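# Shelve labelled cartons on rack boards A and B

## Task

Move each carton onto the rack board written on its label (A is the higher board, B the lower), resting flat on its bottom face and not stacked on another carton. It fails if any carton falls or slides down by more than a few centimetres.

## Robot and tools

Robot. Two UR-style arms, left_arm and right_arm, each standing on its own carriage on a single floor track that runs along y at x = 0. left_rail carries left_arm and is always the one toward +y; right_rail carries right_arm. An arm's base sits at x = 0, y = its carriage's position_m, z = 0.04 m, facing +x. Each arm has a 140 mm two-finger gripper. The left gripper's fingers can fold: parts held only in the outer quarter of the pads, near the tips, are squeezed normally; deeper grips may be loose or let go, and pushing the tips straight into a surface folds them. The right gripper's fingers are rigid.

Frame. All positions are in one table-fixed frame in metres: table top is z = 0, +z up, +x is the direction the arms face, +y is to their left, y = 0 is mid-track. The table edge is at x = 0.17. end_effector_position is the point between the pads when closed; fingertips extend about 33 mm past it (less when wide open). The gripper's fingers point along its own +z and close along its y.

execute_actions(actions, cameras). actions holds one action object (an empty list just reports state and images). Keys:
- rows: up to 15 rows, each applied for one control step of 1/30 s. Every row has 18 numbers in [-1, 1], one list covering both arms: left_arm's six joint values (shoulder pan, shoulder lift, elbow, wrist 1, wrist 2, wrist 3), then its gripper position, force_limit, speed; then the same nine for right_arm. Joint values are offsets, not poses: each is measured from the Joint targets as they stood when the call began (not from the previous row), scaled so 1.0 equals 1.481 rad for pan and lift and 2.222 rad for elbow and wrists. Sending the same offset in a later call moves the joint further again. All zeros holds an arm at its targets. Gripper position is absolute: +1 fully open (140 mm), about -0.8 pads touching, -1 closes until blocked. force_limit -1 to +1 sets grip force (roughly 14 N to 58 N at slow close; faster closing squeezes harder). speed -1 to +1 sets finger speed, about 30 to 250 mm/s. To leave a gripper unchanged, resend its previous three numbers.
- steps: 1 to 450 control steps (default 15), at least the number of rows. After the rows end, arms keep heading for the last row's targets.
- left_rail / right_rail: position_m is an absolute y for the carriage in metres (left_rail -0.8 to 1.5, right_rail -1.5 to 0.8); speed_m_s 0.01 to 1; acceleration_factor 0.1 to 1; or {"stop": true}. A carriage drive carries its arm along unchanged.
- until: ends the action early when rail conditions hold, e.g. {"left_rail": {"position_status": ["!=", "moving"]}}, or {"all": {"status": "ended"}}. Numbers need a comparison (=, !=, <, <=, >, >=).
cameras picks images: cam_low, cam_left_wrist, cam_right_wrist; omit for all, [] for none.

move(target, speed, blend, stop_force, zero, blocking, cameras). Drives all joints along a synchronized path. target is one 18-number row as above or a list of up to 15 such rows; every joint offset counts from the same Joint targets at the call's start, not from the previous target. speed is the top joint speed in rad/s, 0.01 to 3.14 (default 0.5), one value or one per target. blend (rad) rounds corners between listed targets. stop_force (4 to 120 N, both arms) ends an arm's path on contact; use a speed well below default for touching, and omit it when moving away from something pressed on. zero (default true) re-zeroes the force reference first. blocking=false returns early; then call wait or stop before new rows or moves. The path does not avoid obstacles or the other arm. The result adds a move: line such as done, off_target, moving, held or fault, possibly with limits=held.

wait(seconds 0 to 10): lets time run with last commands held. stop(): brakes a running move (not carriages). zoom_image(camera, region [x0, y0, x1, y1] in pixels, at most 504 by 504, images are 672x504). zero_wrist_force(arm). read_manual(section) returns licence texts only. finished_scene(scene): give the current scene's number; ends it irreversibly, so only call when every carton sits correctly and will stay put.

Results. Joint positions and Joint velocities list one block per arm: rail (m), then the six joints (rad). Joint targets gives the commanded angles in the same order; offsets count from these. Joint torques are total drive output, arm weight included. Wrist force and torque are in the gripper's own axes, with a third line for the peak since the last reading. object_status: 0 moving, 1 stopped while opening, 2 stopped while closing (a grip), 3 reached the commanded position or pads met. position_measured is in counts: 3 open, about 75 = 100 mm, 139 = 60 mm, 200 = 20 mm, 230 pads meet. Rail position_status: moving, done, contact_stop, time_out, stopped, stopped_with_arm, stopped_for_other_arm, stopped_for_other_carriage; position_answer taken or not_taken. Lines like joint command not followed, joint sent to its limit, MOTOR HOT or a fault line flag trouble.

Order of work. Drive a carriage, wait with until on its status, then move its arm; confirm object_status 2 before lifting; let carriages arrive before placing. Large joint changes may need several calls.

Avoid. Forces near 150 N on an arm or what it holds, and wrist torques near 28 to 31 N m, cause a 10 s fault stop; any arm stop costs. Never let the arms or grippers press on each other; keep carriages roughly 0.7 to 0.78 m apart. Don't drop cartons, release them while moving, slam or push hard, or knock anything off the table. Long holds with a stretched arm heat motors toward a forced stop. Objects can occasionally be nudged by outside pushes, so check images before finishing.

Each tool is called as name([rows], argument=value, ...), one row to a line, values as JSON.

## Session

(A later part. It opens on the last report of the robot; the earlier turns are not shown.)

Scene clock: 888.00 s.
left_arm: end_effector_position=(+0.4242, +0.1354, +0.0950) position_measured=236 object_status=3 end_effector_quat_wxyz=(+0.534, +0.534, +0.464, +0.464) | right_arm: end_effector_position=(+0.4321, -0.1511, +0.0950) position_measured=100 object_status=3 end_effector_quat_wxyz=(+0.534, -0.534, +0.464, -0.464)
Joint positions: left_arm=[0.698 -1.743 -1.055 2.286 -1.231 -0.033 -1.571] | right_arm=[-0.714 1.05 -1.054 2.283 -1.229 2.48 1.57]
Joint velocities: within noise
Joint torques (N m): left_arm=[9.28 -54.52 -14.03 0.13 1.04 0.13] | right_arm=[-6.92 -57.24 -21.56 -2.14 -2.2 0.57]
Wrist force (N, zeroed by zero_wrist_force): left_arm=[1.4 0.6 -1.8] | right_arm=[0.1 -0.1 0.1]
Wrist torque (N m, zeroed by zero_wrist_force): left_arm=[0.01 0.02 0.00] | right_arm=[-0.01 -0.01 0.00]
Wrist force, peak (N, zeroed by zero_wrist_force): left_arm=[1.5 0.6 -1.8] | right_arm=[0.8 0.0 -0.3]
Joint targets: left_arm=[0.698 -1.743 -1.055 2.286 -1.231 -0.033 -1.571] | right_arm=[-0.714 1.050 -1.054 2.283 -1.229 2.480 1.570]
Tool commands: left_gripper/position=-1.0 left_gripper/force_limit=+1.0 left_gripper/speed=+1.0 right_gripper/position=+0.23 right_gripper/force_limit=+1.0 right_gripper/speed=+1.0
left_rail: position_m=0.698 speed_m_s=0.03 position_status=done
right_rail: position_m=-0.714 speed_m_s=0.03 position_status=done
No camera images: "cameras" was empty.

execute_actions([
  {"right_rail":{"position_m":-0.708},"steps":150,"until":{"all":{"status":"ended"}}},
], cameras=[])

execute_actions([
  {"right_rail":{"position_m":-0.704},"steps":150,"until":{"all":{"status":"ended"}}},
])

Scene clock: 897.87 s.
left_arm: end_effector_position=(+0.4242, +0.1355, +0.0950) position_measured=236 object_status=3 end_effector_quat_wxyz=(+0.534, +0.534, +0.464, +0.464) | right_arm: end_effector_position=(+0.4321, -0.1452, +0.0950) position_measured=100 object_status=3 end_effector_quat_wxyz=(+0.534, -0.534, +0.464, -0.464)
Joint positions: left_arm=[0.698 -1.743 -1.055 2.286 -1.231 -0.033 -1.571] | right_arm=[-0.708 1.05 -1.054 2.283 -1.229 2.48 1.57]
Joint velocities: within noise
Joint torques (N m): left_arm=[9.56 -60.07 -17.35 1.26 1.03 0.37] | right_arm=[-11.34 -60.17 -17.06 -0.97 -2.15 0.49]
Wrist force (N, zeroed by zero_wrist_force): left_arm=[0.2 0.4 -0.8] | right_arm=[0.2 0.0 0.0]
Wrist torque (N m, zeroed by zero_wrist_force): left_arm=[0.03 0.10 0.00] | right_arm=[0.03 -0.06 0.00]
Wrist force, peak (N, zeroed by zero_wrist_force): left_arm=[1.4 0.5 -1.8] | right_arm=[1.2 -0.1 -0.3]
Joint targets: left_arm=[0.698 -1.743 -1.055 2.286 -1.231 -0.033 -1.571] | right_arm=[-0.708 1.050 -1.054 2.283 -1.229 2.480 1.570]
Tool commands: left_gripper/position=-1.0 left_gripper/force_limit=+1.0 left_gripper/speed=+1.0 right_gripper/position=+0.23 right_gripper/force_limit=+1.0 right_gripper/speed=+1.0
left_rail: position_m=0.698 speed_m_s=0.03 position_status=done
right_rail: position_m=-0.708 speed_m_s=0.03 position_status=done
No camera images: "cameras" was empty.

Scene clock: 898.37 s.
left_arm: end_effector_position=(+0.4242, +0.1355, +0.0950) position_measured=236 object_status=3 end_effector_quat_wxyz=(+0.534, +0.534, +0.464, +0.464) | right_arm: end_effector_position=(+0.4321, -0.1411, +0.0950) position_measured=100 object_status=3 end_effector_quat_wxyz=(+0.534, -0.534, +0.464, -0.464)
Joint positions: left_arm=[0.698 -1.743 -1.055 2.286 -1.231 -0.033 -1.571] | right_arm=[-0.704 1.05 -1.054 2.283 -1.229 2.48 1.57]
Joint velocities: within noise
Joint torques (N m): left_arm=[9.01 -62.72 -18.11 1.22 1.28 0.27] | right_arm=[-12.21 -59.87 -16.52 -0.77 -2.19 0.17]
Wrist force (N, zeroed by zero_wrist_force): left_arm=[0.3 -0.2 -0.6] | right_arm=[1.4 0.5 -0.7]
Wrist torque (N m, zeroed by zero_wrist_force): left_arm=[0.01 0.07 0.00] | right_arm=[0.08 -0.02 0.05]
Wrist force, peak (N, zeroed by zero_wrist_force): left_arm=[0.5 0.3 -0.8] | right_arm=[1.6 -0.3 -1.3]
Joint targets: left_arm=[0.698 -1.743 -1.055 2.286 -1.231 -0.033 -1.571] | right_arm=[-0.704 1.050 -1.054 2.283 -1.229 2.480 1.570]
Tool commands: left_gripper/position=-1.0 left_gripper/force_limit=+1.0 left_gripper/speed=+1.0 right_gripper/position=+0.23 right_gripper/force_limit=+1.0 right_gripper/speed=+1.0
left_rail: position_m=0.698 speed_m_s=0.03 position_status=done
right_rail: position_m=-0.704 speed_m_s=0.03 position_status=done
camera_calibration:
cam_left_wrist: T_world_to_cam=[[-0.0182843, 0.000765192, 0.999833, -0.0783201], [-0.466045, -0.884726, -0.00784565, 0.314532], [0.884572, -0.466111, 0.0165332, -0.130848], [0, 0, 0, 1]] pos_world=[0.260899, 0.217345, 0.082938]
cam_right_wrist: T_world_to_cam=[[-0.0157545, 0.0201113, -0.999674, 0.11162], [-0.439727, 0.897784, 0.0249915, 0.316038], [0.897993, 0.439977, -0.00530069, -0.149366], [0, 0, 0, 1]] pos_world=[0.274858, -0.220261, 0.102893]

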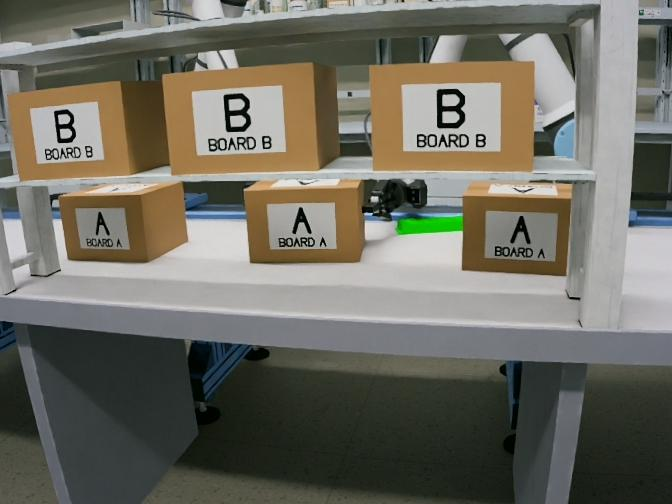

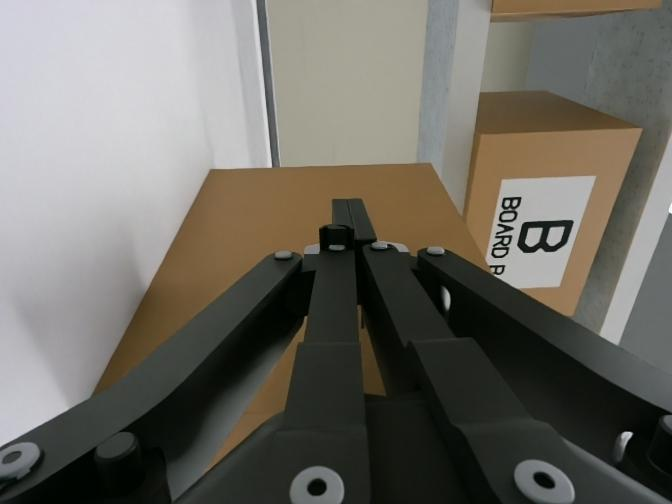

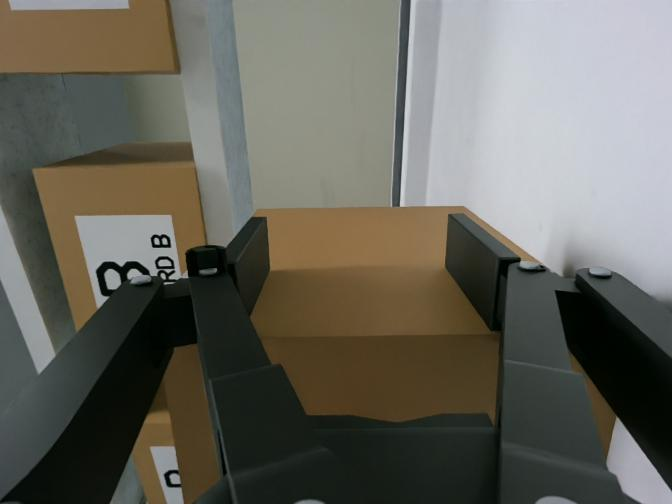

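execute_actions([
  {"left_rail":{"position_m":0.712,"speed_m_s":0.05},"right_rail":{"position_m":-0.718,"speed_m_s":0.05},"steps":150,"until":{"all":{"status":"ended"}}},
], cameras=[])

move(target=[0.0270,0.0015,-0.0030,0.0020,0.0180,0,-1,1,1,-0.0236,0.0017,-0.0032,0.0020,-0.0153,0,0.23,1,1], speed=0.1, cameras=[])

execute_actions([
  {"left_rail":{"position_m":0.698,"speed_m_s":0.03},"right_rail":{"position_m":-0.704,"speed_m_s":0.03},"steps":150,"until":{"all":{"status":"ended"}}},
], cameras=["cam_left_wrist","cam_right_wrist"])

execute_actions([
  {"left_rail":{"position_m":0.694,"speed_m_s":0.03},"right_rail":{"position_m":-0.701,"speed_m_s":0.03},"steps":150,"until":{"all":{"status":"ended"}}},
], cameras=[])

Scene clock: 916.03 s.
left_arm: end_effector_position=(+0.4242, +0.1495, +0.0950) position_measured=236 object_status=3 end_effector_quat_wxyz=(+0.534, +0.534, +0.464, +0.464) | right_arm: end_effector_position=(+0.4321, -0.1551, +0.0950) position_measured=100 object_status=3 end_effector_quat_wxyz=(+0.534, -0.534, +0.464, -0.464)
Joint positions: left_arm=[0.712 -1.743 -1.055 2.286 -1.231 -0.033 -1.571] | right_arm=[-0.718 1.05 -1.054 2.283 -1.229 2.48 1.57]
Joint velocities: within noise
Joint torques (N m): left_arm=[10.07 -68.55 -21.13 1.17 1.49 -0.12] | right_arm=[-13.61 -63.32 -11.95 0.67 -1.93 0.47]
Wrist force (N, zeroed by zero_wrist_force): left_arm=[-0.3 0.1 0.0] | right_arm=[0.0 0.1 -0.2]
Wrist torque (N m, zeroed by zero_wrist_force): left_arm=[0.00 0.06 -0.01] | right_arm=[0.03 0.00 0.00]
Wrist force, peak (N, zeroed by zero_wrist_force): left_arm=[0.7 0.4 -0.9] | right_arm=[1.7 1.0 -0.6]
Joint targets: left_arm=[0.712 -1.743 -1.055 2.286 -1.231 -0.033 -1.571] | right_arm=[-0.718 1.050 -1.054 2.283 -1.229 2.480 1.570]
Tool commands: left_gripper/position=-1.0 left_gripper/force_limit=+1.0 left_gripper/speed=+1.0 right_gripper/position=+0.23 right_gripper/force_limit=+1.0 right_gripper/speed=+1.0
left_rail: position_m=0.712 speed_m_s=0.05 position_status=done
right_rail: position_m=-0.718 speed_m_s=0.05 position_status=done
No camera images: "cameras" was empty.

Scene clock: 916.90 s.
left_arm: end_effector_position=(+0.4442, +0.1499, +0.0952) position_measured=236 object_status=3 end_effector_quat_wxyz=(+0.534, +0.534, +0.464, +0.464) | right_arm: end_effector_position=(+0.4520, -0.1558, +0.0952) position_measured=100 object_status=3 end_effector_quat_wxyz=(+0.534, -0.534, +0.464, -0.464)
Joint positions: left_arm=[0.712 -1.704 -1.053 2.28 -1.226 0.007 -1.571] | right_arm=[-0.718 1.015 -1.052 2.276 -1.225 2.446 1.57]
Joint velocities: within noise
Joint torques (N m): left_arm=[11.96 -43.6 -27.31 1.63 2.2 0.26] | right_arm=[-15.5 -54.02 -23.87 1.55 -3.69 0.38]
Wrist force (N, zeroed by zero_wrist_force): left_arm=[-0.1 0.2 -0.3] | right_arm=[0.0 -0.2 -0.4]
Wrist torque (N m, zeroed by zero_wrist_force): left_arm=[0.02 0.03 0.00] | right_arm=[0.01 0.00 0.02]
Wrist force, peak (N, zeroed by zero_wrist_force): left_arm=[-0.7 0.3 -0.8] | right_arm=[0.8 0.3 -0.3]
Joint targets: left_arm=[0.712 -1.703 -1.053 2.280 -1.226 0.007 -1.571] | right_arm=[-0.718 1.015 -1.052 2.276 -1.225 2.446 1.570]
left_rail: position_m=0.712 speed_m_s=0.05 position_status=done
right_rail: position_m=-0.718 speed_m_s=0.05 position_status=done
move: done
No camera images: "cameras" was empty.

Scene clock: 917.73 s.
left_arm: end_effector_position=(+0.4443, +0.1359, +0.0952) position_measured=236 object_status=3 end_effector_quat_wxyz=(+0.534, +0.534, +0.464, +0.464) | right_arm: end_effector_position=(+0.4521, -0.1419, +0.0952) position_measured=100 object_status=3 end_effector_quat_wxyz=(+0.534, -0.534, +0.464, -0.464)
Joint positions: left_arm=[0.698 -1.703 -1.053 2.28 -1.226 0.007 -1.571] | right_arm=[-0.704 1.015 -1.052 2.276 -1.225 2.446 1.57]
Joint velocities: within noise
Joint torques (N m): left_arm=[3.69 -46.99 -24.97 1.88 1.74 0.37] | right_arm=[-14.88 -56.35 -21.31 0.64 -2.66 0.48]
Wrist force (N, zeroed by zero_wrist_force): left_arm=[10.7 1.8 -2.4] | right_arm=[4.3 -1.4 -1.0]
Wrist torque (N m, zeroed by zero_wrist_force): left_arm=[-0.08 0.40 -0.03] | right_arm=[-0.10 -0.26 -0.16]
Wrist force, peak (N, zeroed by zero_wrist_force): left_arm=[11.4 2.5 -2.1] | right_arm=[4.5 -2.0 -1.5]
Joint targets: left_arm=[0.698 -1.703 -1.053 2.280 -1.226 0.007 -1.571] | right_arm=[-0.704 1.015 -1.052 2.276 -1.225 2.446 1.570]
Tool commands: left_gripper/position=-1.0 left_gripper/force_limit=+1.0 left_gripper/speed=+1.0 right_gripper/position=+0.23 right_gripper/force_limit=+1.0 right_gripper/speed=+1.0
left_rail: position_m=0.698 speed_m_s=0.03 position_status=done
right_rail: position_m=-0.704 speed_m_s=0.03 position_status=done
camera_calibration:
cam_left_wrist: T_world_to_cam=[[-0.0181963, 0.000717897, 0.999834, -0.0781673], [-0.466046, -0.884726, -0.00784646, 0.324255], [0.884573, -0.466112, 0.0164333, -0.148437], [0, 0, 0, 1]] pos_world=[0.280999, 0.217745, 0.0831379]
cam_right_wrist: T_world_to_cam=[[-0.0156448, 0.0201708, -0.999674, 0.112128], [-0.438845, 0.898215, 0.0249915, 0.325207], [0.898426, 0.439093, -0.00520053, -0.167394], [0, 0, 0, 1]] pos_world=[0.294861, -0.220866, 0.103094]
Images, in order (width x height): cam_left_wrist 672x504, cam_right_wrist 672x504.

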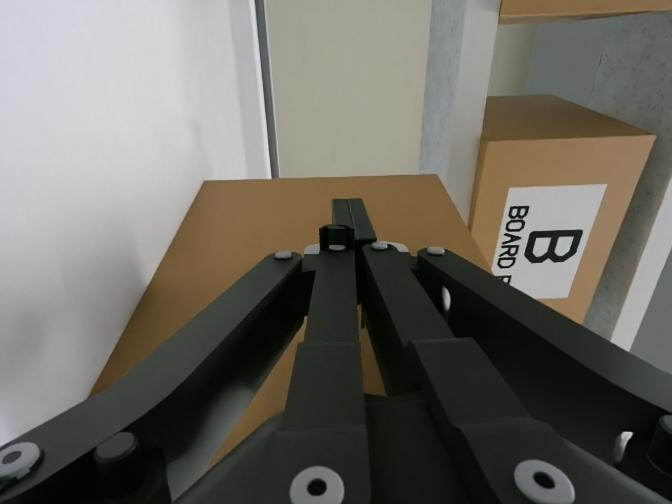

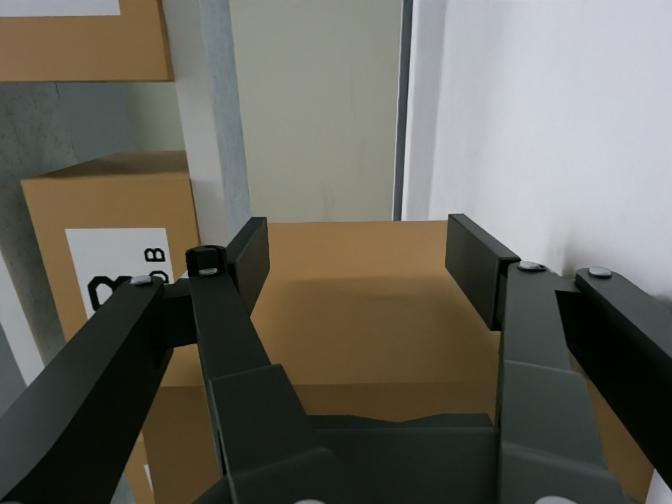

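Scene clock: 918.23 s.
left_arm: end_effector_position=(+0.4444, +0.1322, +0.0952) position_measured=236 object_status=3 end_effector_quat_wxyz=(+0.534, +0.534, +0.464, +0.464) end_effector_velocity=(+0.000, +0.000, -0.001) end_effector_angular_velocity=(+0.003, +0.000, +0.000) | right_arm: end_effector_position=(+0.4521, -0.1389, +0.0952) position_measured=100 object_status=3 end_effector_quat_wxyz=(+0.534, -0.534, +0.464, -0.464)
Joint positions: left_arm=[0.694 -1.703 -1.053 2.28 -1.226 0.007 -1.571] | right_arm=[-0.701 1.015 -1.052 2.276 -1.225 2.446 1.57]
Joint velocities: left_arm=[-0.001 0 0.001 0.001 0 0 0.001] | right_arm=[within noise]
Joint torques (N m): left_arm=[-22.94 -50.25 -43.24 -3.91 17.3 0.34] | right_arm=[-1.58 -57.02 -28.08 -2.97 -2.62 0.45]
Wrist force (N, zeroed by zero_wrist_force): left_arm=[48.1 11.2 -1.0] | right_arm=[34.3 -11.4 -12.2]
Wrist torque (N m, zeroed by zero_wrist_force): left_arm=[-0.27 1.96 -0.17] | right_arm=[-1.12 -1.83 -1.47]
Wrist force, peak (N, zeroed by zero_wrist_force): left_arm=[48.1 11.2 -1.0] | right_arm=[34.3 -11.4 -12.2]
Joint targets: left_arm=[0.694 -1.703 -1.053 2.280 -1.226 0.007 -1.571] | right_arm=[-0.701 1.015 -1.052 2.276 -1.225 2.446 1.570]
Tool commands: left_gripper/position=-1.0 left_gripper/force_limit=+1.0 left_gripper/speed=+1.0 right_gripper/position=+0.23 right_gripper/force_limit=+1.0 right_gripper/speed=+1.0
left_rail: position_m=0.694 speed_m_s=0.03 position_status=done
right_rail: position_m=-0.701 speed_m_s=0.03 position_status=done
No camera images: "cameras" was empty.

move([
  [0,-0.0446,-0.0010,0.0305,0,0,-1,1,1,0,-0.0443,-0.0008,0.0306,0,0,0.23,1,1],
  [0,-0.0871,-0.0033,0.0609,0,0,-1,1,1,0,-0.0866,-0.0030,0.0612,0,0,0.23,1,1],
  [0,-0.1249,-0.0071,0.0899,0,0,-1,1,1,0,-0.1242,-0.0068,0.0901,0,0,0.23,1,1],
  [0,-0.1606,-0.0123,0.1189,0,0,-1,1,1,0,-0.1598,-0.0120,0.1189,0,0,0.23,1,1],
  [0,-0.1944,-0.0190,0.1482,0,0,-1,1,1,0,-0.1935,-0.0187,0.1481,0,0,0.23,1,1],
  [0,-0.2261,-0.0271,0.1774,0,0,-1,1,1,0,-0.2252,-0.0267,0.1773,0,0,0.23,1,1],
  [0,-0.2556,-0.0364,0.2063,0,0,-1,1,1,0,-0.2545,-0.0360,0.2061,0,0,0.23,1,1],
  [0,-0.2830,-0.0470,0.2352,0,0,-1,1,1,0,-0.2818,-0.0466,0.2349,0,0,0.23,1,1],
  [0,-0.3075,-0.0588,0.2633,0,0,-1,1,1,0,-0.3064,-0.0583,0.2630,0,0,0.23,1,1],
  [0,-0.3300,-0.0719,0.2914,0,0,-1,1,1,0,-0.3289,-0.0714,0.2911,0,0,0.23,1,1],
  [0,-0.3499,-0.0859,0.3186,0,0,-1,1,1,0,-0.3488,-0.0853,0.3183,0,0,0.23,1,1],
  [0,-0.3677,-0.1012,0.3458,0,0,-1,1,1,0,-0.3666,-0.1006,0.3454,0,0,0.23,1,1],
  [0,-0.3830,-0.1172,0.3720,0,0,-1,1,1,0,-0.3818,-0.1166,0.3716,0,0,0.23,1,1],
  [0,-0.3963,-0.1345,0.3982,0,0,-1,1,1,0,-0.3949,-0.1340,0.3977,0,0,0.23,1,1],
  [0,-0.4205,-0.1829,0.4628,0,0,-1,1,1,0,-0.4190,-0.1824,0.4621,0,0,0.23,1,1],
], speed=0.15, blend=0.015)

Scene clock: 962.77 s.
left_arm: end_effector_position=(+0.4442, +0.1316, +0.5979) position_measured=236 object_status=3 end_effector_quat_wxyz=(+0.534, +0.533, +0.464, +0.463) | right_arm: end_effector_position=(+0.4523, -0.1386, +0.5973) position_measured=100 object_status=3 end_effector_quat_wxyz=(+0.533, -0.534, +0.464, -0.464)
Joint positions: left_arm=[0.694 -1.703 -1.676 1.874 -0.198 0.007 -1.571] | right_arm=[-0.701 1.015 -1.672 1.871 -0.198 2.446 1.57]
Joint velocities: within noise
Joint torques (N m): left_arm=[-24.33 -54.88 -72.78 0.57 15.51 0.41] | right_arm=[9.93 -46.86 -60.4 -1.67 -14.06 0.5]
Wrist force (N, zeroed by zero_wrist_force): left_arm=[26.1 -11.6 -1.2] | right_arm=[26.2 7.5 -5.0]
Wrist torque (N m, zeroed by zero_wrist_force): left_arm=[0.37 1.01 0.16] | right_arm=[-0.13 -0.13 0.53]
Wrist force, peak (N, zeroed by zero_wrist_force): left_arm=[51.6 10.9 2.2] | right_arm=[47.5 9.2 -10.9]
Joint targets: left_arm=[0.694 -1.703 -1.676 1.873 -0.198 0.007 -1.571] | right_arm=[-0.701 1.015 -1.672 1.871 -0.198 2.446 1.570]
left_rail: position_m=0.694 speed_m_s=0.03 position_status=done
right_rail: position_m=-0.701 speed_m_s=0.03 position_status=done
move: done
camera_calibration:
cam_left_wrist: T_world_to_cam=[[-0.018123, 0.00169963, 0.999834, -0.581015], [-0.466066, -0.884723, -0.00694398, 0.323824], [0.884564, -0.466115, 0.016826, -0.158841], [0, 0, 0, 1]] pos_world=[0.280899, 0.213444, 0.58584]
cam_right_wrist: T_world_to_cam=[[-0.0161014, 0.0195067, -0.99968, 0.614092], [-0.438832, 0.898232, 0.0245952, 0.310066], [0.898425, 0.439088, -0.0059026, -0.165852], [0, 0, 0, 1]] pos_world=[0.294961, -0.217667, 0.60529]

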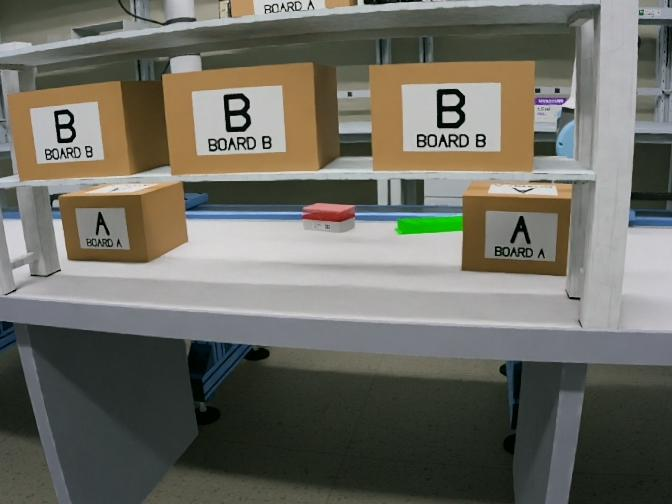

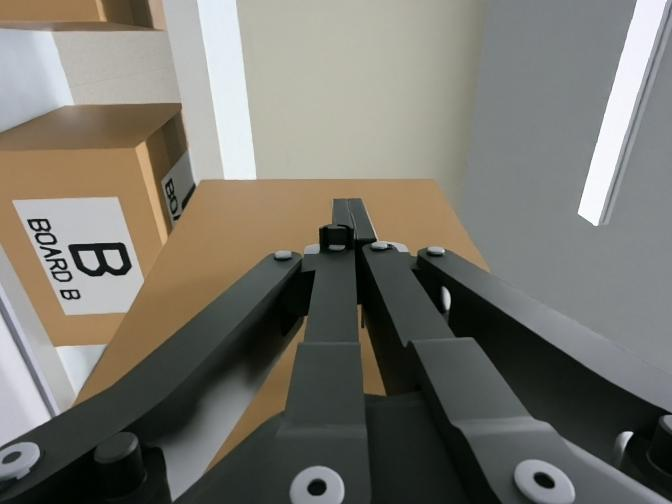

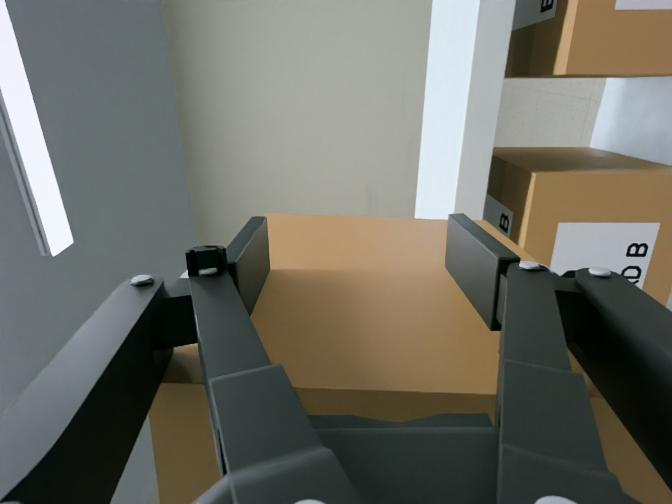

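execute_actions([
  {"left_rail":{"position_m":0.709,"speed_m_s":0.05},"right_rail":{"position_m":-0.6845,"speed_m_s":0.05},"steps":150,"until":{"all":{"status":"ended"}}},
], cameras=[])

move([
  [0.0540,0.0122,-0.0069,-0.0014,0.0360,0,-1,1,1,-0.0437,0.0129,-0.0073,-0.0013,-0.0291,0,0.23,1,1],
  [0.1059,0.0267,-0.0156,-0.0022,0.0706,0,-1,1,1,-0.0846,0.0279,-0.0165,-0.0022,-0.0564,0,0.23,1,1],
  [0.1558,0.0435,-0.0264,-0.0027,0.1039,0,-1,1,1,-0.1228,0.0452,-0.0276,-0.0025,-0.0819,0,0.23,1,1],
  [0.2036,0.0625,-0.0390,-0.0027,0.1357,0,-1,1,1,-0.1581,0.0646,-0.0406,-0.0025,-0.1054,0,0.23,1,1],
  [0.2494,0.0838,-0.0537,-0.0022,0.1662,0,-1,1,1,-0.1907,0.0863,-0.0556,-0.0019,-0.1271,0,0.23,1,1],
  [0.2931,0.1074,-0.0703,-0.0014,0.1954,0,-1,1,1,-0.2204,0.1103,-0.0726,-0.0009,-0.1469,0,0.23,1,1],
  [0.3347,0.1332,-0.0888,-0.0001,0.2231,0,-1,1,1,-0.2474,0.1364,-0.0915,0.0006,-0.1649,0,0.23,1,1],
  [0.3743,0.1614,-0.1092,0.0016,0.2495,0,-1,1,1,-0.2716,0.1647,-0.1123,0.0026,-0.1811,0,0.23,1,1],
], speed=0.12, blend=0.02)

Scene clock: 987.23 s.
left_arm: end_effector_position=(+0.4442, +0.1467, +0.5981) position_measured=236 object_status=3 end_effector_quat_wxyz=(+0.534, +0.533, +0.464, +0.463) | right_arm: end_effector_position=(+0.4522, -0.1222, +0.5974) position_measured=100 object_status=3 end_effector_quat_wxyz=(+0.533, -0.534, +0.464, -0.464) end_effector_velocity=(+0.000, +0.000, +0.001) end_effector_angular_velocity=(+0.002, -0.001, -0.001)
Joint positions: left_arm=[0.709 -1.704 -1.676 1.873 -0.198 0.007 -1.571] | right_arm=[-0.685 1.015 -1.672 1.871 -0.198 2.446 1.57]
Joint velocities: left_arm=[within noise] | right_arm=[0.001 0 -0.001 0 0 0.001 0]
Joint torques (N m): left_arm=[-18.97 -45.51 -67.22 -1.03 12.55 1.15] | right_arm=[2.9 -35.79 -54.33 -2.45 -12.6 0.52]
Wrist force (N, zeroed by zero_wrist_force): left_arm=[37.9 -12.6 -1.0] | right_arm=[38.6 7.6 -7.9]
Wrist torque (N m, zeroed by zero_wrist_force): left_arm=[0.41 1.53 0.17] | right_arm=[-0.08 -0.46 0.72]
Wrist force, peak (N, zeroed by zero_wrist_force): left_arm=[38.0 -12.7 -1.1] | right_arm=[38.6 7.6 -7.9]
Joint targets: left_arm=[0.709 -1.703 -1.676 1.873 -0.198 0.007 -1.571] | right_arm=[-0.684 1.015 -1.672 1.871 -0.198 2.446 1.570]
Tool commands: left_gripper/position=-1.0 left_gripper/force_limit=+1.0 left_gripper/speed=+1.0 right_gripper/position=+0.23 right_gripper/force_limit=+1.0 right_gripper/speed=+1.0
left_rail: position_m=0.709 speed_m_s=0.05 position_status=done
right_rail: position_m=-0.685 position_m_goal=-0.684 speed_m_s=0.05 position_status=done
No camera images: "cameras" was empty.

Scene clock: 992.30 s.
left_arm: end_effector_position=(+0.7591, +0.1464, +0.5980) position_measured=236 object_status=3 end_effector_quat_wxyz=(+0.534, +0.533, +0.464, +0.464) | right_arm: end_effector_position=(+0.7671, -0.1222, +0.5974) position_measured=100 object_status=3 end_effector_quat_wxyz=(+0.533, -0.534, +0.464, -0.464)
Joint positions: left_arm=[0.709 -1.149 -1.437 1.631 -0.195 0.561 -1.571] | right_arm=[-0.684 0.613 -1.428 1.622 -0.192 2.044 1.57]
Joint velocities: within noise
Joint torques (N m): left_arm=[-14.09 -41.96 -73.92 -2.23 19.93 1.1] | right_arm=[8.42 -58.88 -65.43 -3.68 -17.5 0.73]
Wrist force (N, zeroed by zero_wrist_force): left_arm=[35.0 -9.4 0.6] | right_arm=[34.7 10.7 -8.4]
Wrist torque (N m, zeroed by zero_wrist_force): left_arm=[0.23 1.32 0.14] | right_arm=[-0.23 -0.83 -0.22]
Wrist force, peak (N, zeroed by zero_wrist_force): left_arm=[48.6 -14.5 -1.1] | right_arm=[49.1 8.1 -10.4]
Joint targets: left_arm=[0.709 -1.149 -1.437 1.631 -0.195 0.562 -1.571] | right_arm=[-0.684 0.613 -1.428 1.622 -0.192 2.044 1.570]
left_rail: position_m=0.709 speed_m_s=0.05 position_status=done
right_rail: position_m=-0.684 speed_m_s=0.05 position_status=done
move: done
camera_calibration:
cam_left_wrist: T_world_to_cam=[[-0.0184815, 0.00166586, 0.999828, -0.575208], [-0.466059, -0.884725, -0.00714087, 0.483706], [0.88456, -0.466111, 0.0171274, -0.430716], [0, 0, 0, 1]] pos_world=[0.595799, 0.228144, 0.58594]
cam_right_wrist: T_world_to_cam=[[-0.0163706, 0.0195992, -0.999674, 0.619118], [-0.438907, 0.89819, 0.024797, 0.433391], [0.898383, 0.43917, -0.00610172, -0.455714], [0, 0, 0, 1]] pos_world=[0.60976, -0.201266, 0.605389]

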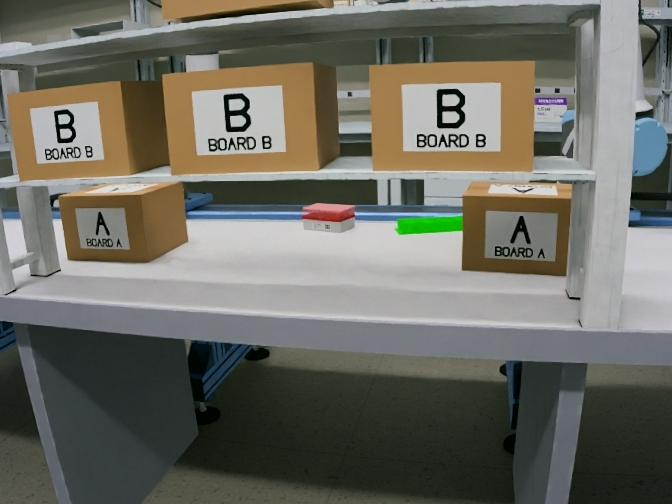

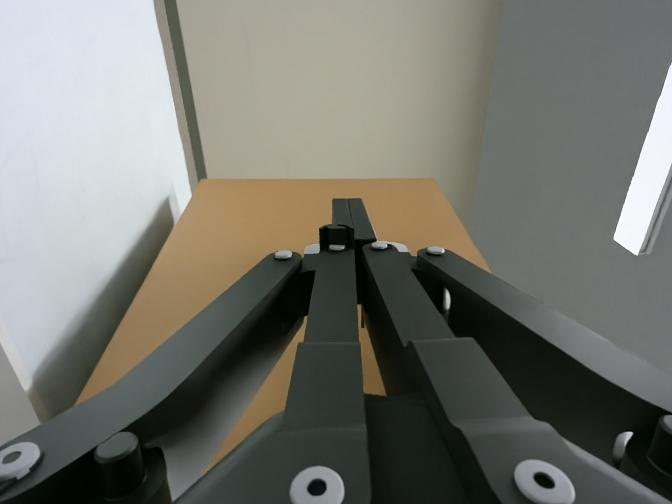

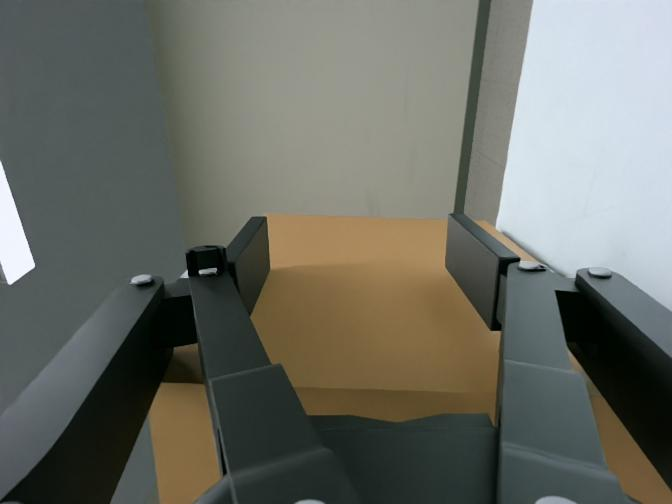

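move(target=[0,0.0106,0.0258,-0.0329,0,0,-1,1,1,0,0.0106,0.0258,-0.0329,0,0,0.23,1,1], speed=0.025, stop_force=7, cameras=["cam_low","cam_left_wrist"])

Scene clock: 1001.87 s.
left_arm: end_effector_position=(+0.7594, +0.1461, +0.5862) position_measured=236 object_status=3 end_effector_quat_wxyz=(+0.534, +0.533, +0.464, +0.464) | right_arm: end_effector_position=(+0.7675, -0.1220, +0.5867) position_measured=100 object_status=3 end_effector_quat_wxyz=(+0.533, -0.534, +0.464, -0.464)
Joint positions: left_arm=[0.709 -1.149 -1.432 1.647 -0.215 0.562 -1.571] | right_arm=[-0.684 0.613 -1.424 1.636 -0.211 2.044 1.57]
Joint velocities: within noise
Joint torques (N m): left_arm=[-33.92 -76 -71.13 -1.9 18.74 0.91] | right_arm=[10.79 -71.7 -60.46 -3.67 -13.21 0.91]
Wrist force (N, zeroed by zero_wrist_force): left_arm=[38.6 -5.4 3.6] | right_arm=[38.3 5.2 -10.3]
Wrist torque (N m, zeroed by zero_wrist_force): left_arm=[0.20 1.63 0.08] | right_arm=[-0.20 -1.55 -1.14]
Wrist force, peak (N, zeroed by zero_wrist_force): left_arm=[41.8 -3.6 3.6] | right_arm=[38.3 11.2 -9.0]
Joint targets: left_arm=[0.709 -1.149 -1.432 1.647 -0.215 0.562 -1.571] | right_arm=[-0.684 0.613 -1.424 1.636 -0.211 2.044 1.570]
left_rail: position_m=0.709 speed_m_s=0.05 position_status=done
right_rail: position_m=-0.684 speed_m_s=0.05 position_status=done
move: contact (left_arm, right_arm); left_arm: the wrist 1 is farthest, 0.053 rad from its target; right_arm: the wrist 1 is farthest, 0.054 rad from its target
camera_calibration:
cam_left_wrist: T_world_to_cam=[[-0.0184728, 0.00188925, 0.999828, -0.563361], [-0.465944, -0.884787, -0.00693688, 0.483413], [0.884621, -0.465992, 0.0172248, -0.43099], [0, 0, 0, 1]] pos_world=[0.596099, 0.227944, 0.574041]
Images, in order (width x height): cam_low 672x504, cam_left_wrist 672x504.

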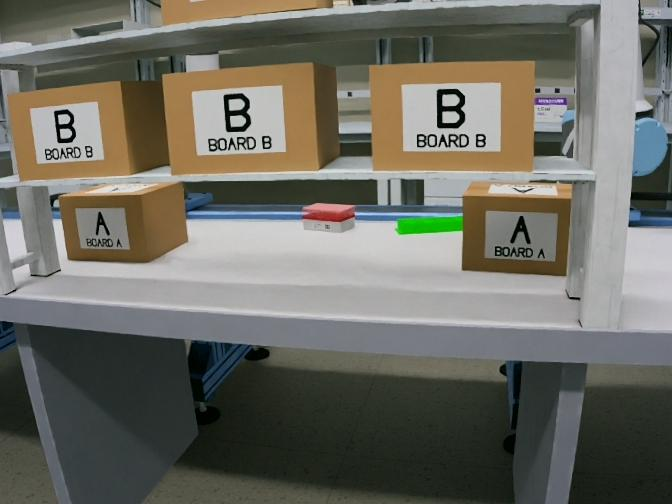

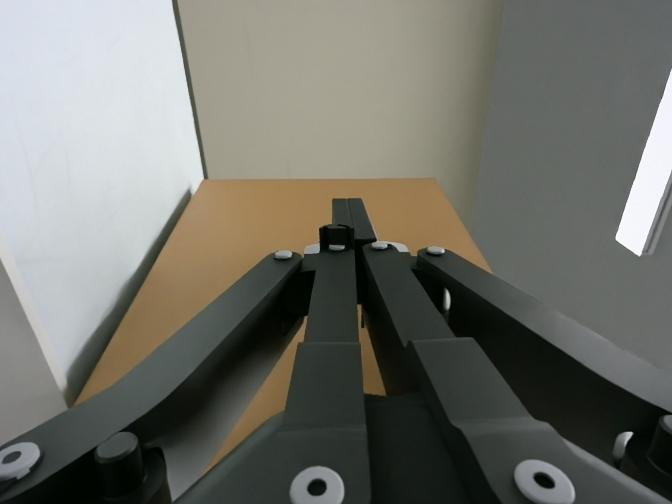

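move(target=[0,0.002,0.0049,-0.0063,0,0,-1,1,1,0,0.002,0.0049,-0.0063,0,0,0.23,1,1], speed=0.02, stop_force=9, cameras=["cam_left_wrist","cam_right_wrist"])

Scene clock: 1009.63 s.
left_arm: end_effector_position=(+0.7594, +0.1461, +0.5803) position_measured=236 object_status=3 end_effector_quat_wxyz=(+0.534, +0.533, +0.464, +0.464) | right_arm: end_effector_position=(+0.7674, -0.1220, +0.5859) position_measured=100 object_status=3 end_effector_quat_wxyz=(+0.533, -0.534, +0.464, -0.464)
Joint positions: left_arm=[0.709 -1.149 -1.43 1.655 -0.226 0.562 -1.571] | right_arm=[-0.684 0.613 -1.424 1.637 -0.213 2.044 1.57]
Joint velocities: within noise
Joint torques (N m): left_arm=[-46.39 -67.46 -67.55 -1.29 18.6 0.97] | right_arm=[9.3 -55.75 -51.26 -2.37 -5.34 0.77]
Wrist force (N, zeroed by zero_wrist_force): left_arm=[49.5 1.1 6.2] | right_arm=[42.0 -7.5 -16.2]
Wrist torque (N m, zeroed by zero_wrist_force): left_arm=[0.00 1.97 -0.04] | right_arm=[-1.27 -2.41 -1.92]
Wrist force, peak (N, zeroed by zero_wrist_force): left_arm=[52.8 2.6 6.2] | right_arm=[42.1 -8.3 -16.8]
Joint targets: left_arm=[0.709 -1.149 -1.430 1.655 -0.226 0.562 -1.571] | right_arm=[-0.684 0.613 -1.424 1.637 -0.213 2.044 1.570]
left_rail: position_m=0.709 speed_m_s=0.05 position_status=done
right_rail: position_m=-0.684 speed_m_s=0.05 position_status=done
move: contact (left_arm, right_arm); right_arm: the wrist 1 is farthest, 0.012 rad from its target
camera_calibration:
cam_left_wrist: T_world_to_cam=[[-0.018604, 0.00207277, 0.999825, -0.557324], [-0.465987, -0.884765, -0.00683653, 0.483246], [0.884596, -0.466033, 0.0174261, -0.431023], [0, 0, 0, 1]] pos_world=[0.596099, 0.227844, 0.568041]
cam_right_wrist: T_world_to_cam=[[-0.0159205, 0.0198163, -0.999677, 0.607398], [-0.438918, 0.898185, 0.0247945, 0.43368], [0.898386, 0.439171, -0.00560176, -0.456531], [0, 0, 0, 1]] pos_world=[0.610161, -0.201066, 0.593892]
Images, in order (width x height): cam_left_wrist 672x504, cam_right_wrist 672x504.

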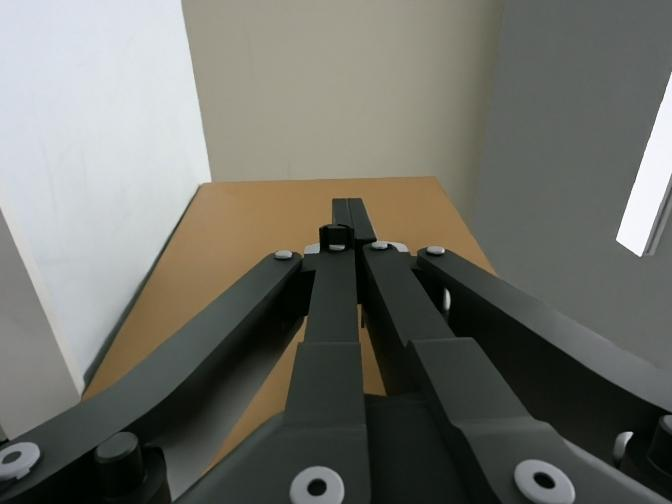

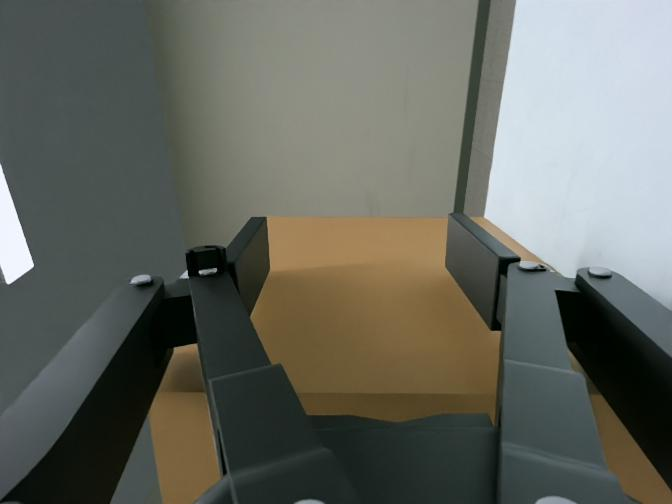

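execute_actions([
  {"left_rail":{"position_m":0.735,"speed_m_s":0.03},"right_rail":{"position_m":-0.71,"speed_m_s":0.03},"steps":150,"until":{"all":{"status":"ended"}}},
])

Scene clock: 1014.83 s.
left_arm: end_effector_position=(+0.7594, +0.1721, +0.5803) position_measured=236 object_status=3 end_effector_quat_wxyz=(+0.534, +0.533, +0.464, +0.464) | right_arm: end_effector_position=(+0.7674, -0.1475, +0.5859) position_measured=100 object_status=3 end_effector_quat_wxyz=(+0.533, -0.534, +0.464, -0.464)
Joint positions: left_arm=[0.735 -1.149 -1.43 1.655 -0.226 0.562 -1.571] | right_arm=[-0.71 0.613 -1.424 1.637 -0.213 2.044 1.57]
Joint velocities: within noise
Joint torques (N m): left_arm=[8.39 -66.44 -39.99 -2.37 -1.87 0.8] | right_arm=[8.72 -56.33 -48.25 -5.16 2.91 0.78]
Wrist force (N, zeroed by zero_wrist_force): left_arm=[0.1 -0.2 0.0] | right_arm=[-3.6 -2.8 2.1]
Wrist torque (N m, zeroed by zero_wrist_force): left_arm=[-0.06 -0.04 -0.01] | right_arm=[-0.62 0.77 -0.02]
Wrist force, peak (N, zeroed by zero_wrist_force): left_arm=[49.6 2.1 6.1] | right_arm=[42.1 -8.6 -16.6]
Joint targets: left_arm=[0.735 -1.149 -1.430 1.655 -0.226 0.562 -1.571] | right_arm=[-0.710 0.613 -1.424 1.637 -0.213 2.044 1.570]
Tool commands: left_gripper/position=-1.0 left_gripper/force_limit=+1.0 left_gripper/speed=+1.0 right_gripper/position=+0.23 right_gripper/force_limit=+1.0 right_gripper/speed=+1.0
left_rail: position_m=0.735 speed_m_s=0.03 position_status=done
right_rail: position_m=-0.710 speed_m_s=0.03 position_status=done
camera_calibration:
cam_left_wrist: T_world_to_cam=[[-0.018604, 0.00207277, 0.999825, -0.557478], [-0.465987, -0.884765, -0.00683653, 0.506251], [0.884596, -0.466033, 0.0174261, -0.418908], [0, 0, 0, 1]] pos_world=[0.596099, 0.253844, 0.568141]
cam_right_wrist: T_world_to_cam=[[-0.0159205, 0.0198163, -0.999677, 0.607903], [-0.438918, 0.898185, 0.0247945, 0.456583], [0.898386, 0.439171, -0.00560176, -0.445332], [0, 0, 0, 1]] pos_world=[0.610161, -0.226566, 0.593892]

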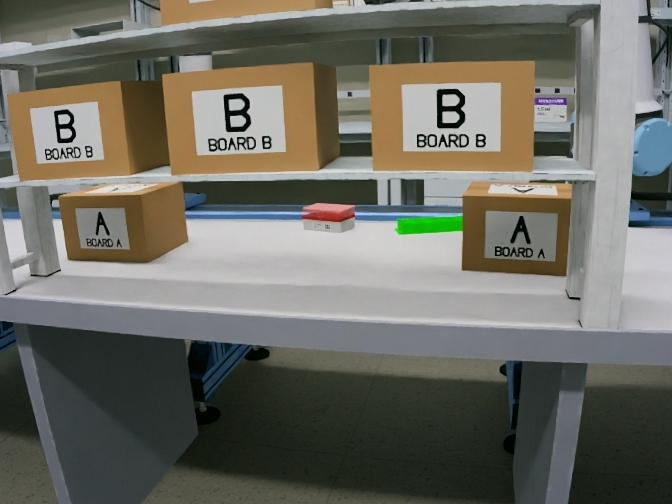

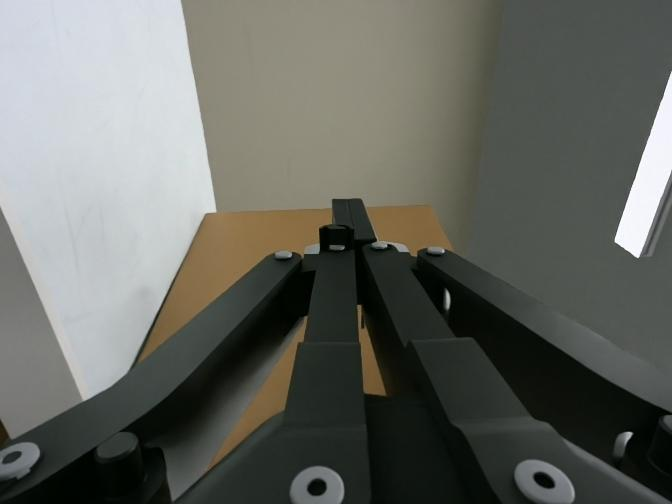

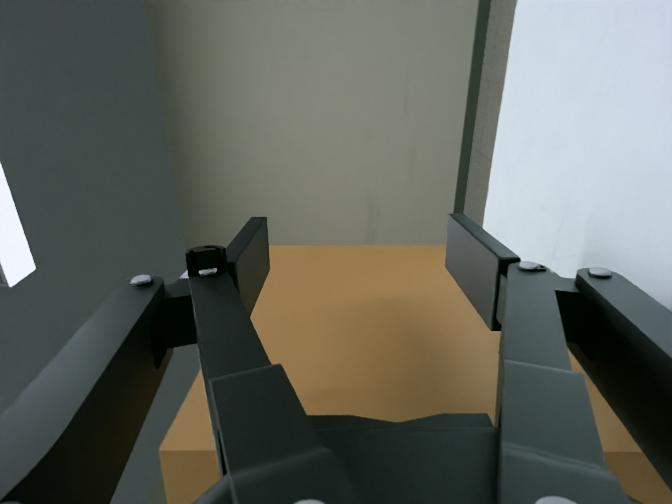

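move([
  [-0.1705,-0.1034,0.0594,0.0100,-0.1141,0,-1,1,1,0.1134,-0.1032,0.0646,0.0041,0.0756,0,0.23,1,1],
  [-0.3139,-0.1281,0.1391,-0.0533,-0.2097,0,-1,1,1,0.2215,-0.1294,0.1455,-0.0593,0.1477,0,0.23,1,1],
], speed=0.4, cameras=["cam_low"])

execute_actions([
  {"left_rail":{"position_m":0.26,"speed_m_s":0.4},"right_rail":{"position_m":-1.235,"speed_m_s":0.4},"steps":250,"until":{"all":{"status":"ended"}}},
], cameras=[])

move([
  [0,0.1673,0.1057,-0.2172,0,0,-1,1,1,0,0.1667,0.1054,-0.2166,0,0,0.23,1,1],
  [0,0.3885,0.1320,-0.3909,0,0,-1,1,1,0,0.3870,0.1316,-0.3896,0,0,0.23,1,1],
], speed=0.4)

zero_wrist_force(arm="left_arm")

zero_wrist_force(arm="right_arm")

Scene clock: 1048.83 s.
left_arm: end_effector_position=(+0.4895, +0.1729, +0.5200) position_measured=236 object_status=3 end_effector_quat_wxyz=(+0.534, +0.533, +0.464, +0.464) | right_arm: end_effector_position=(+0.4974, -0.1477, +0.5198) position_measured=100 object_status=3 end_effector_quat_wxyz=(+0.533, -0.534, +0.464, -0.464)
Joint positions: left_arm=[0.735 -1.614 -1.62 1.964 -0.344 0.096 -1.571] | right_arm=[-0.71 0.941 -1.616 1.96 -0.345 2.372 1.57]
Joint velocities: within noise
Joint torques (N m): left_arm=[-15.48 -62.88 -34.46 -2.7 -2.6 1.03] | right_arm=[14.03 -55.18 -33.8 -6.11 3.6 0.89]
Wrist force (N, zeroed by zero_wrist_force): left_arm=[-0.2 -0.1 0.1] | right_arm=[-3.2 -2.2 1.3]
Wrist torque (N m, zeroed by zero_wrist_force): left_arm=[-0.02 0.04 -0.01] | right_arm=[-0.47 0.72 0.02]
Wrist force, peak (N, zeroed by zero_wrist_force): left_arm=[2.1 -0.5 2.6] | right_arm=[-5.0 -2.5 3.1]
Joint targets: left_arm=[0.735 -1.614 -1.620 1.964 -0.344 0.096 -1.571] | right_arm=[-0.710 0.941 -1.616 1.961 -0.345 2.372 1.570]
left_rail: position_m=0.735 speed_m_s=0.03 position_status=done
right_rail: position_m=-0.710 speed_m_s=0.03 position_status=done
move: done
Images, in order (width x height): cam_low 672x504.

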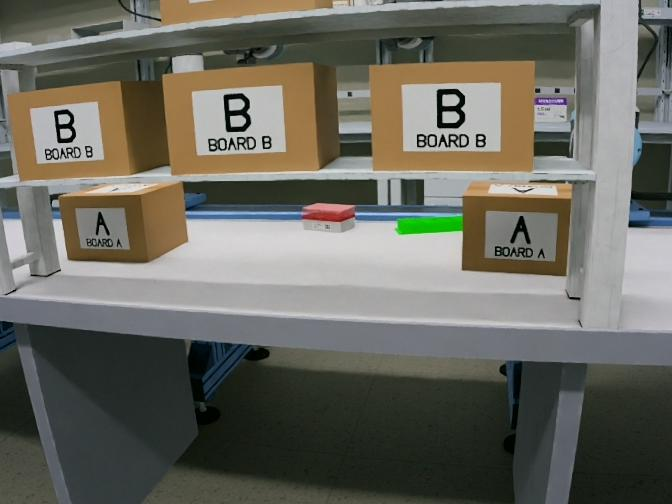

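Scene clock: 1051.87 s.
left_arm: end_effector_position=(+0.4893, -0.3020, +0.5200) position_measured=236 object_status=3 end_effector_quat_wxyz=(+0.534, +0.533, +0.464, +0.464) | right_arm: end_effector_position=(+0.4973, -0.6727, +0.5197) position_measured=100 object_status=3 end_effector_quat_wxyz=(+0.534, -0.534, +0.464, -0.464) end_effector_velocity=(-0.001, +0.000, +0.001) end_effector_angular_velocity=(+0.002, -0.001, +0.003)
Joint positions: left_arm=[0.26 -1.614 -1.62 1.964 -0.344 0.096 -1.571] | right_arm=[-1.235 0.941 -1.616 1.961 -0.345 2.372 1.57]
Joint velocities: left_arm=[within noise] | right_arm=[-0.001 0.002 -0.001 0 0 -0.001 0.001]
Joint torques (N m): left_arm=[-4.44 -25.16 -39.19 -1.54 -2.03 0.72] | right_arm=[8.09 -38.07 -39.36 -3.8 2.45 0.75]
Wrist force (N, zeroed by zero_wrist_force): left_arm=[0.1 -0.1 0.1] | right_arm=[-3.1 -1.9 1.3]
Wrist torque (N m, zeroed by zero_wrist_force): left_arm=[-0.02 -0.03 -0.01] | right_arm=[-0.40 0.72 0.01]
Wrist force, peak (N, zeroed by zero_wrist_force): left_arm=[-0.9 0.1 -0.3] | right_arm=[-4.2 -2.4 1.7]
Joint targets: left_arm=[0.260 -1.614 -1.620 1.964 -0.344 0.096 -1.571] | right_arm=[-1.235 0.941 -1.616 1.961 -0.345 2.372 1.570]
Tool commands: left_gripper/position=-1.0 left_gripper/force_limit=+1.0 left_gripper/speed=+1.0 right_gripper/position=+0.23 right_gripper/force_limit=+1.0 right_gripper/speed=+1.0
left_rail: position_m=0.260 speed_m_s=0.40 position_status=done
right_rail: position_m=-1.235 speed_m_s=0.40 position_status=done
No camera images: "cameras" was empty.

Scene clock: 1054.70 s.
left_arm: end_effector_position=(+0.4894, -0.3022, +0.0954) position_measured=236 object_status=3 end_effector_quat_wxyz=(+0.534, +0.533, +0.464, +0.464) | right_arm: end_effector_position=(+0.4973, -0.6728, +0.0953) position_measured=100 object_status=3 end_effector_quat_wxyz=(+0.534, -0.534, +0.464, -0.464)
Joint positions: left_arm=[0.26 -1.614 -1.045 2.257 -1.213 0.096 -1.571] | right_arm=[-1.235 0.941 -1.043 2.253 -1.21 2.372 1.57]
Joint velocities: within noise
Joint torques (N m): left_arm=[11.2 -46.42 -5.32 -2.82 -0.88 0.64] | right_arm=[7.31 -57.48 -8.4 -6.31 1 0.75]
Wrist force (N, zeroed by zero_wrist_force): left_arm=[-0.2 0.4 0.2] | right_arm=[-4.0 -2.0 1.4]
Wrist torque (N m, zeroed by zero_wrist_force): left_arm=[0.08 0.05 0.01] | right_arm=[-0.42 0.90 0.00]
Wrist force, peak (N, zeroed by zero_wrist_force): left_arm=[0.4 2.4 -0.1] | right_arm=[-3.0 -4.4 1.2]
Joint targets: left_arm=[0.260 -1.614 -1.045 2.258 -1.213 0.096 -1.571] | right_arm=[-1.235 0.941 -1.043 2.253 -1.210 2.372 1.570]
left_rail: position_m=0.260 speed_m_s=0.40 position_status=done
right_rail: position_m=-1.235 speed_m_s=0.40 position_status=done
move: done
camera_calibration:
cam_left_wrist: T_world_to_cam=[[-0.0181431, 0.0010108, 0.999835, -0.0771873], [-0.465142, -0.885204, -0.00754559, -0.042971], [0.88505, -0.465202, 0.0165305, -0.392508], [0, 0, 0, 1]] pos_world=[0.326001, -0.220556, 0.0833386]
cam_right_wrist: T_world_to_cam=[[-0.0157814, 0.0199939, -0.999676, 0.123557], [-0.438841, 0.89822, 0.0248925, 0.821961], [0.898426, 0.439092, -0.00540105, 0.0252656], [0, 0, 0, 1]] pos_world=[0.339961, -0.751866, 0.103193]

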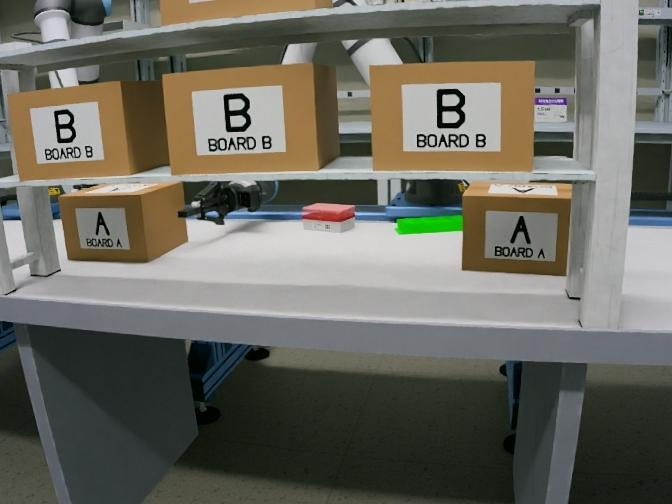

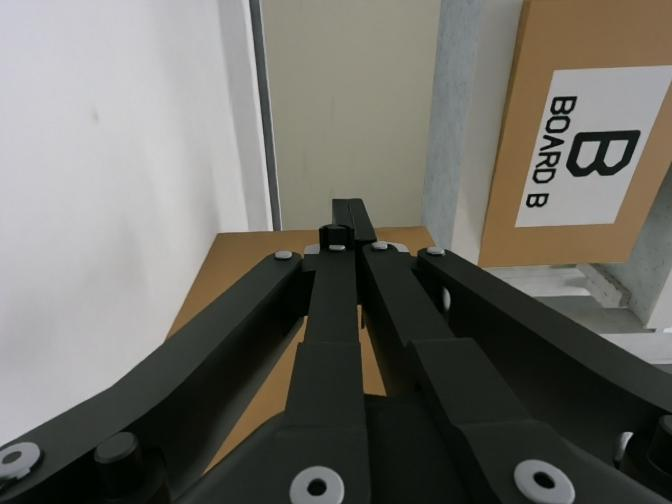

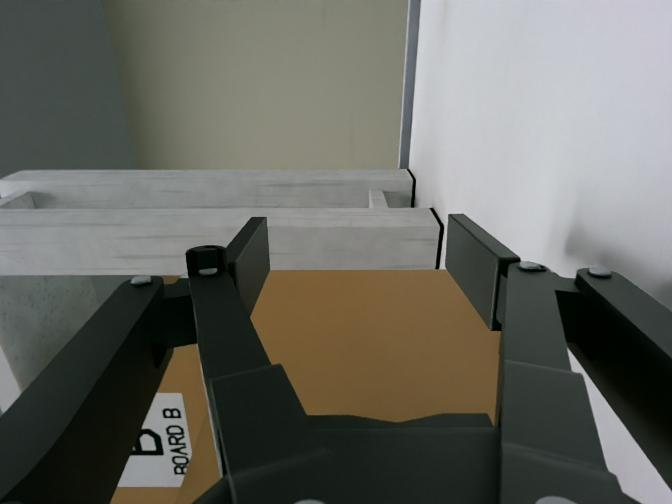

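Wrist force sensor zeroed.

Wrist force sensor zeroed.


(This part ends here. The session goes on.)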